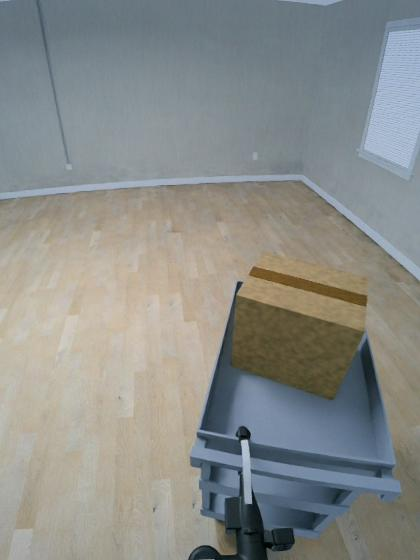

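>>> move:
  r2: {"base":{"strafe_m":-0.1},"pace":"slow"}
  blocking: false

>>> wait:
  seconds: 3
  cameras: []

>>> wait:
  seconds: 0
  cameras: ["r1_head_right_camera","r2_head_left_camera","r2_head_right_camera"]

Scene clock: 258.13 s.
move: r2 moving
r1: as last shown
r1.lidar_m: 4.97 2.65 0.25 - 0.25 0.25 0.54 1.24 1.21 0.38 0.35 0.46
r1.servo_current: wrist_yaw_rad=65(65) wrist_pitch_rad=46(46) wrist_roll_rad=39(65) gripper_m=39(46)
r1.contact_limits: strafe_m 0.9
r1.wrist_depth_mm: - 134 248 - 397 231 176 / - 118 135 - 402 236 178 / - 120 159 - 375 237 181 / 109 135 200 - 413 239 181 / 212 - - - 382 239 182 / 229 1229 194 1160 188 241 183 / 226 759 759 153 384 215 183
r2.base_odometry: x=-3.301 y=-0.836 heading=+0.108
r2.turned_by_wheels: +0.000
r2.turned_by_imu: +0.001
r2.base_tilt: forward=-0.7 right=+0.0
r2.lidar_m: 0.38 3.96 2.70 0.49 0.35 0.40 4.10 1.14 1.42 2.27 0.44 0.36
r2.base_status: strafe_m moving
r2.joint_positions: lift_m=+0.665 arm_m=+0.000 wrist_yaw_rad=-0.010 wrist_pitch_rad=+0.004 wrist_roll_rad=+1.568 gripper_m=-0.028
r2.joint_status: not commanded
r2.measured_speeds: translate_m=+0.000 strafe_m=-0.056 rotate_rad=+0.002 lift_m=+0.000 arm_m=+0.000 wrist_yaw_rad=+0.000 wrist_pitch_rad=+0.000 wrist_roll_rad=+0.000
r2.motor_effort: lift_m=+15(15) arm_m=-4(4) wheel_0=+11(11) wheel_1=-8(10) wheel_2=-2(2)
r2.servo_current: wrist_yaw_rad=65(78) wrist_pitch_rad=39(46) wrist_roll_rad=52(59) gripper_m=169(176)
r2.hand_pose: x=+0.4584 y=-0.0904 z=+0.8423 quat_wxyz=(+0.708, +0.706, -0.002, -0.005) (m; r2's base frame)
r2.wrist_depth_mm: - 349 - 153 153 - - / - 366 102 158 159 723 - / - 397 106 166 166 - - / - 427 109 172 171 - - / - - 115 179 180 1537 466 / - - 121 186 187 157 404 / - - - - 124 1537 1205
pictures: none

Scene clock: 259.80 s.
earlier move: r2 done
r1.base_odometry: x=-1.924 y=-0.430 heading=-2.357
r1.turned_by_wheels: +0.000
r1.turned_by_imu: +0.000
r1.base_tilt: forward=-1.6 right=+1.3
r1.lidar_m: 4.98 2.64 0.25 - 0.25 0.26 0.52 1.24 1.22 0.43 0.41 0.89
r1.base_status: not commanded
r1.joint_positions: lift_m=+0.124 arm_m=+0.000 wrist_yaw_rad=+3.196 wrist_pitch_rad=+0.002 wrist_roll_rad=+0.000 gripper_m=+0.056
r1.joint_status: not commanded
r1.measured_speeds: all 0
r1.motor_effort: lift_m=+19(20) arm_m=+4(4) wheel_0=-31(31) wheel_1=+35(35) wheel_2=+6(7)
r1.servo_current: wrist_yaw_rad=46(65) wrist_pitch_rad=39(52) wrist_roll_rad=39(65) gripper_m=46(52)
r1.contact_limits: strafe_m 0.9
r1.hand_pose: x=-0.1218 y=+0.0716 z=+0.3019 quat_wxyz=(-0.027, -0.001, +0.000, +1.000) (m; r1's base frame)
r1.wrist_depth_mm: - 134 248 - 394 232 177 / - 118 135 - 402 236 178 / - 120 159 - 375 237 180 / 109 135 200 - 413 238 182 / 212 - - - 384 240 183 / 230 1229 193 1182 188 241 183 / 226 768 759 153 387 214 183
r2.base_odometry: x=-3.292 y=-0.921 heading=+0.108
r2.turned_by_wheels: +0.000
r2.turned_by_imu: +0.001
r2.base_tilt: forward=-0.7 right=+0.1
r2.lidar_m: 0.36 4.12 2.78 0.52 0.40 0.50 4.11 1.12 1.40 2.21 0.46 0.38
r2.base_status: done
r2.joint_positions: lift_m=+0.665 arm_m=+0.000 wrist_yaw_rad=+0.000 wrist_pitch_rad=+0.004 wrist_roll_rad=+1.569 gripper_m=-0.028
r2.joint_status: not commanded
r2.measured_speeds: all 0
r2.motor_effort: lift_m=+15(15) arm_m=-4(4) wheel_0=+10(19) wheel_1=-2(10) wheel_2=+0(2)
r2.servo_current: wrist_yaw_rad=46(78) wrist_pitch_rad=39(46) wrist_roll_rad=39(59) gripper_m=169(176)
r2.hand_pose: x=+0.4593 y=-0.0874 z=+0.8423 quat_wxyz=(+0.708, +0.706, +0.001, -0.001) (m; r2's base frame)
r2.wrist_depth_mm: - 353 107 163 163 - - / - 370 109 167 167 - - / - 394 113 172 172 - - / - 418 115 176 177 - - / - 452 119 181 181 1661 - / - - 122 185 186 159 427 / - - 124 - 132 1430 1138
wait: 1.67 of 3 s (r2 has come to rest)
pictures: none
No camera images: "cameras" was empty.

Scene clock: 259.80 s.
r1.base_odometry: x=-1.924 y=-0.430 heading=-2.357
r1.turned_by_wheels: +0.000
r1.turned_by_imu: +0.000
r1.base_tilt: forward=-1.6 right=+1.3
r1.lidar_m: 4.98 2.64 0.25 - 0.25 0.26 0.52 1.24 1.22 0.43 0.41 0.89
r1.base_status: not commanded
r1.joint_positions: lift_m=+0.124 arm_m=+0.000 wrist_yaw_rad=+3.196 wrist_pitch_rad=+0.002 wrist_roll_rad=+0.000 gripper_m=+0.056
r1.joint_status: not commanded
r1.measured_speeds: all 0
r1.motor_effort: lift_m=+19(20) arm_m=+4(4) wheel_0=-31(31) wheel_1=+35(35) wheel_2=+6(7)
r1.servo_current: wrist_yaw_rad=46(65) wrist_pitch_rad=39(52) wrist_roll_rad=39(65) gripper_m=46(52)
r1.contact_limits: strafe_m 0.9
r1.hand_pose: x=-0.1218 y=+0.0716 z=+0.3019 quat_wxyz=(-0.027, -0.001, +0.000, +1.000) (m; r1's base frame)
r1.wrist_depth_mm: - 134 248 - 394 232 177 / - 118 135 - 402 236 178 / - 120 159 - 375 237 180 / 109 135 200 - 413 238 182 / 212 - - - 384 240 183 / 230 1229 193 1182 188 241 183 / 226 768 759 153 387 214 183
r2.base_odometry: x=-3.292 y=-0.921 heading=+0.108
r2.turned_by_wheels: +0.000
r2.turned_by_imu: +0.000
r2.base_tilt: forward=-0.7 right=+0.1
r2.lidar_m: 0.36 4.12 2.78 0.52 0.40 0.50 4.11 1.12 1.40 2.21 0.46 0.38
r2.base_status: done
r2.joint_positions: lift_m=+0.665 arm_m=+0.000 wrist_yaw_rad=+0.000 wrist_pitch_rad=+0.004 wrist_roll_rad=+1.569 gripper_m=-0.028
r2.joint_status: not commanded
r2.measured_speeds: all 0
r2.motor_effort: lift_m=+15(15) arm_m=-4(4) wheel_0=+10(19) wheel_1=-2(10) wheel_2=+0(2)
r2.servo_current: wrist_yaw_rad=46(78) wrist_pitch_rad=39(46) wrist_roll_rad=39(59) gripper_m=169(176)
r2.hand_pose: x=+0.4593 y=-0.0874 z=+0.8423 quat_wxyz=(+0.708, +0.706, +0.001, -0.001) (m; r2's base frame)
r2.wrist_depth_mm: - 353 107 163 163 - - / - 370 109 167 167 - - / - 394 113 172 172 - - / - 418 115 176 177 - - / - 452 119 181 181 1661 - / - - 122 185 186 159 427 / - - 124 - 132 1430 1138
pictures: r1_head_right_camera, r2_head_left_camera, r2_head_right_camera
Images, in order (width x height): r1_head_right_camera 420x672, r2_head_left_camera 420x672, r2_head_right_camera 420x672.

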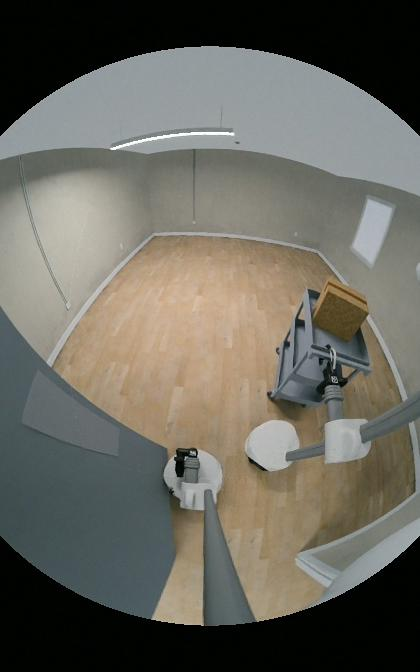

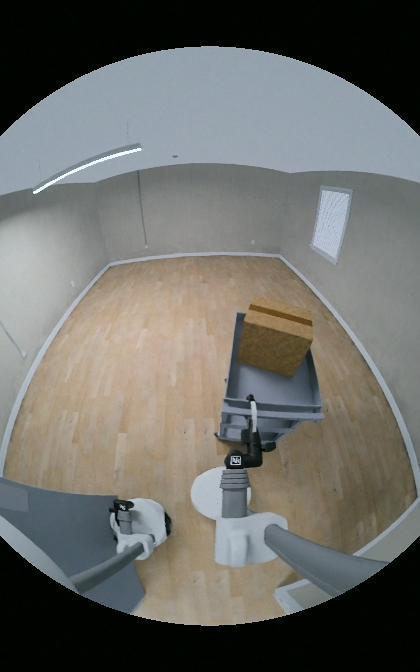

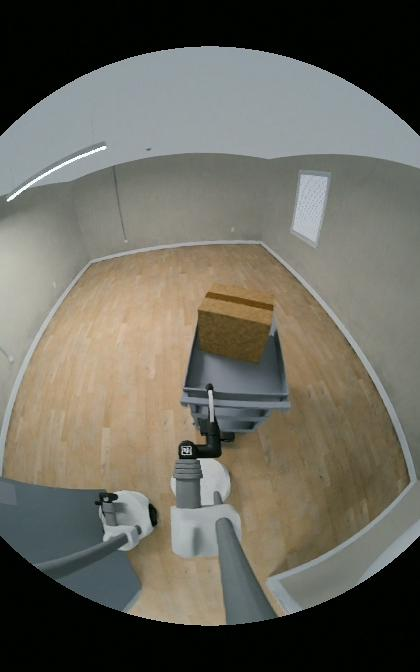

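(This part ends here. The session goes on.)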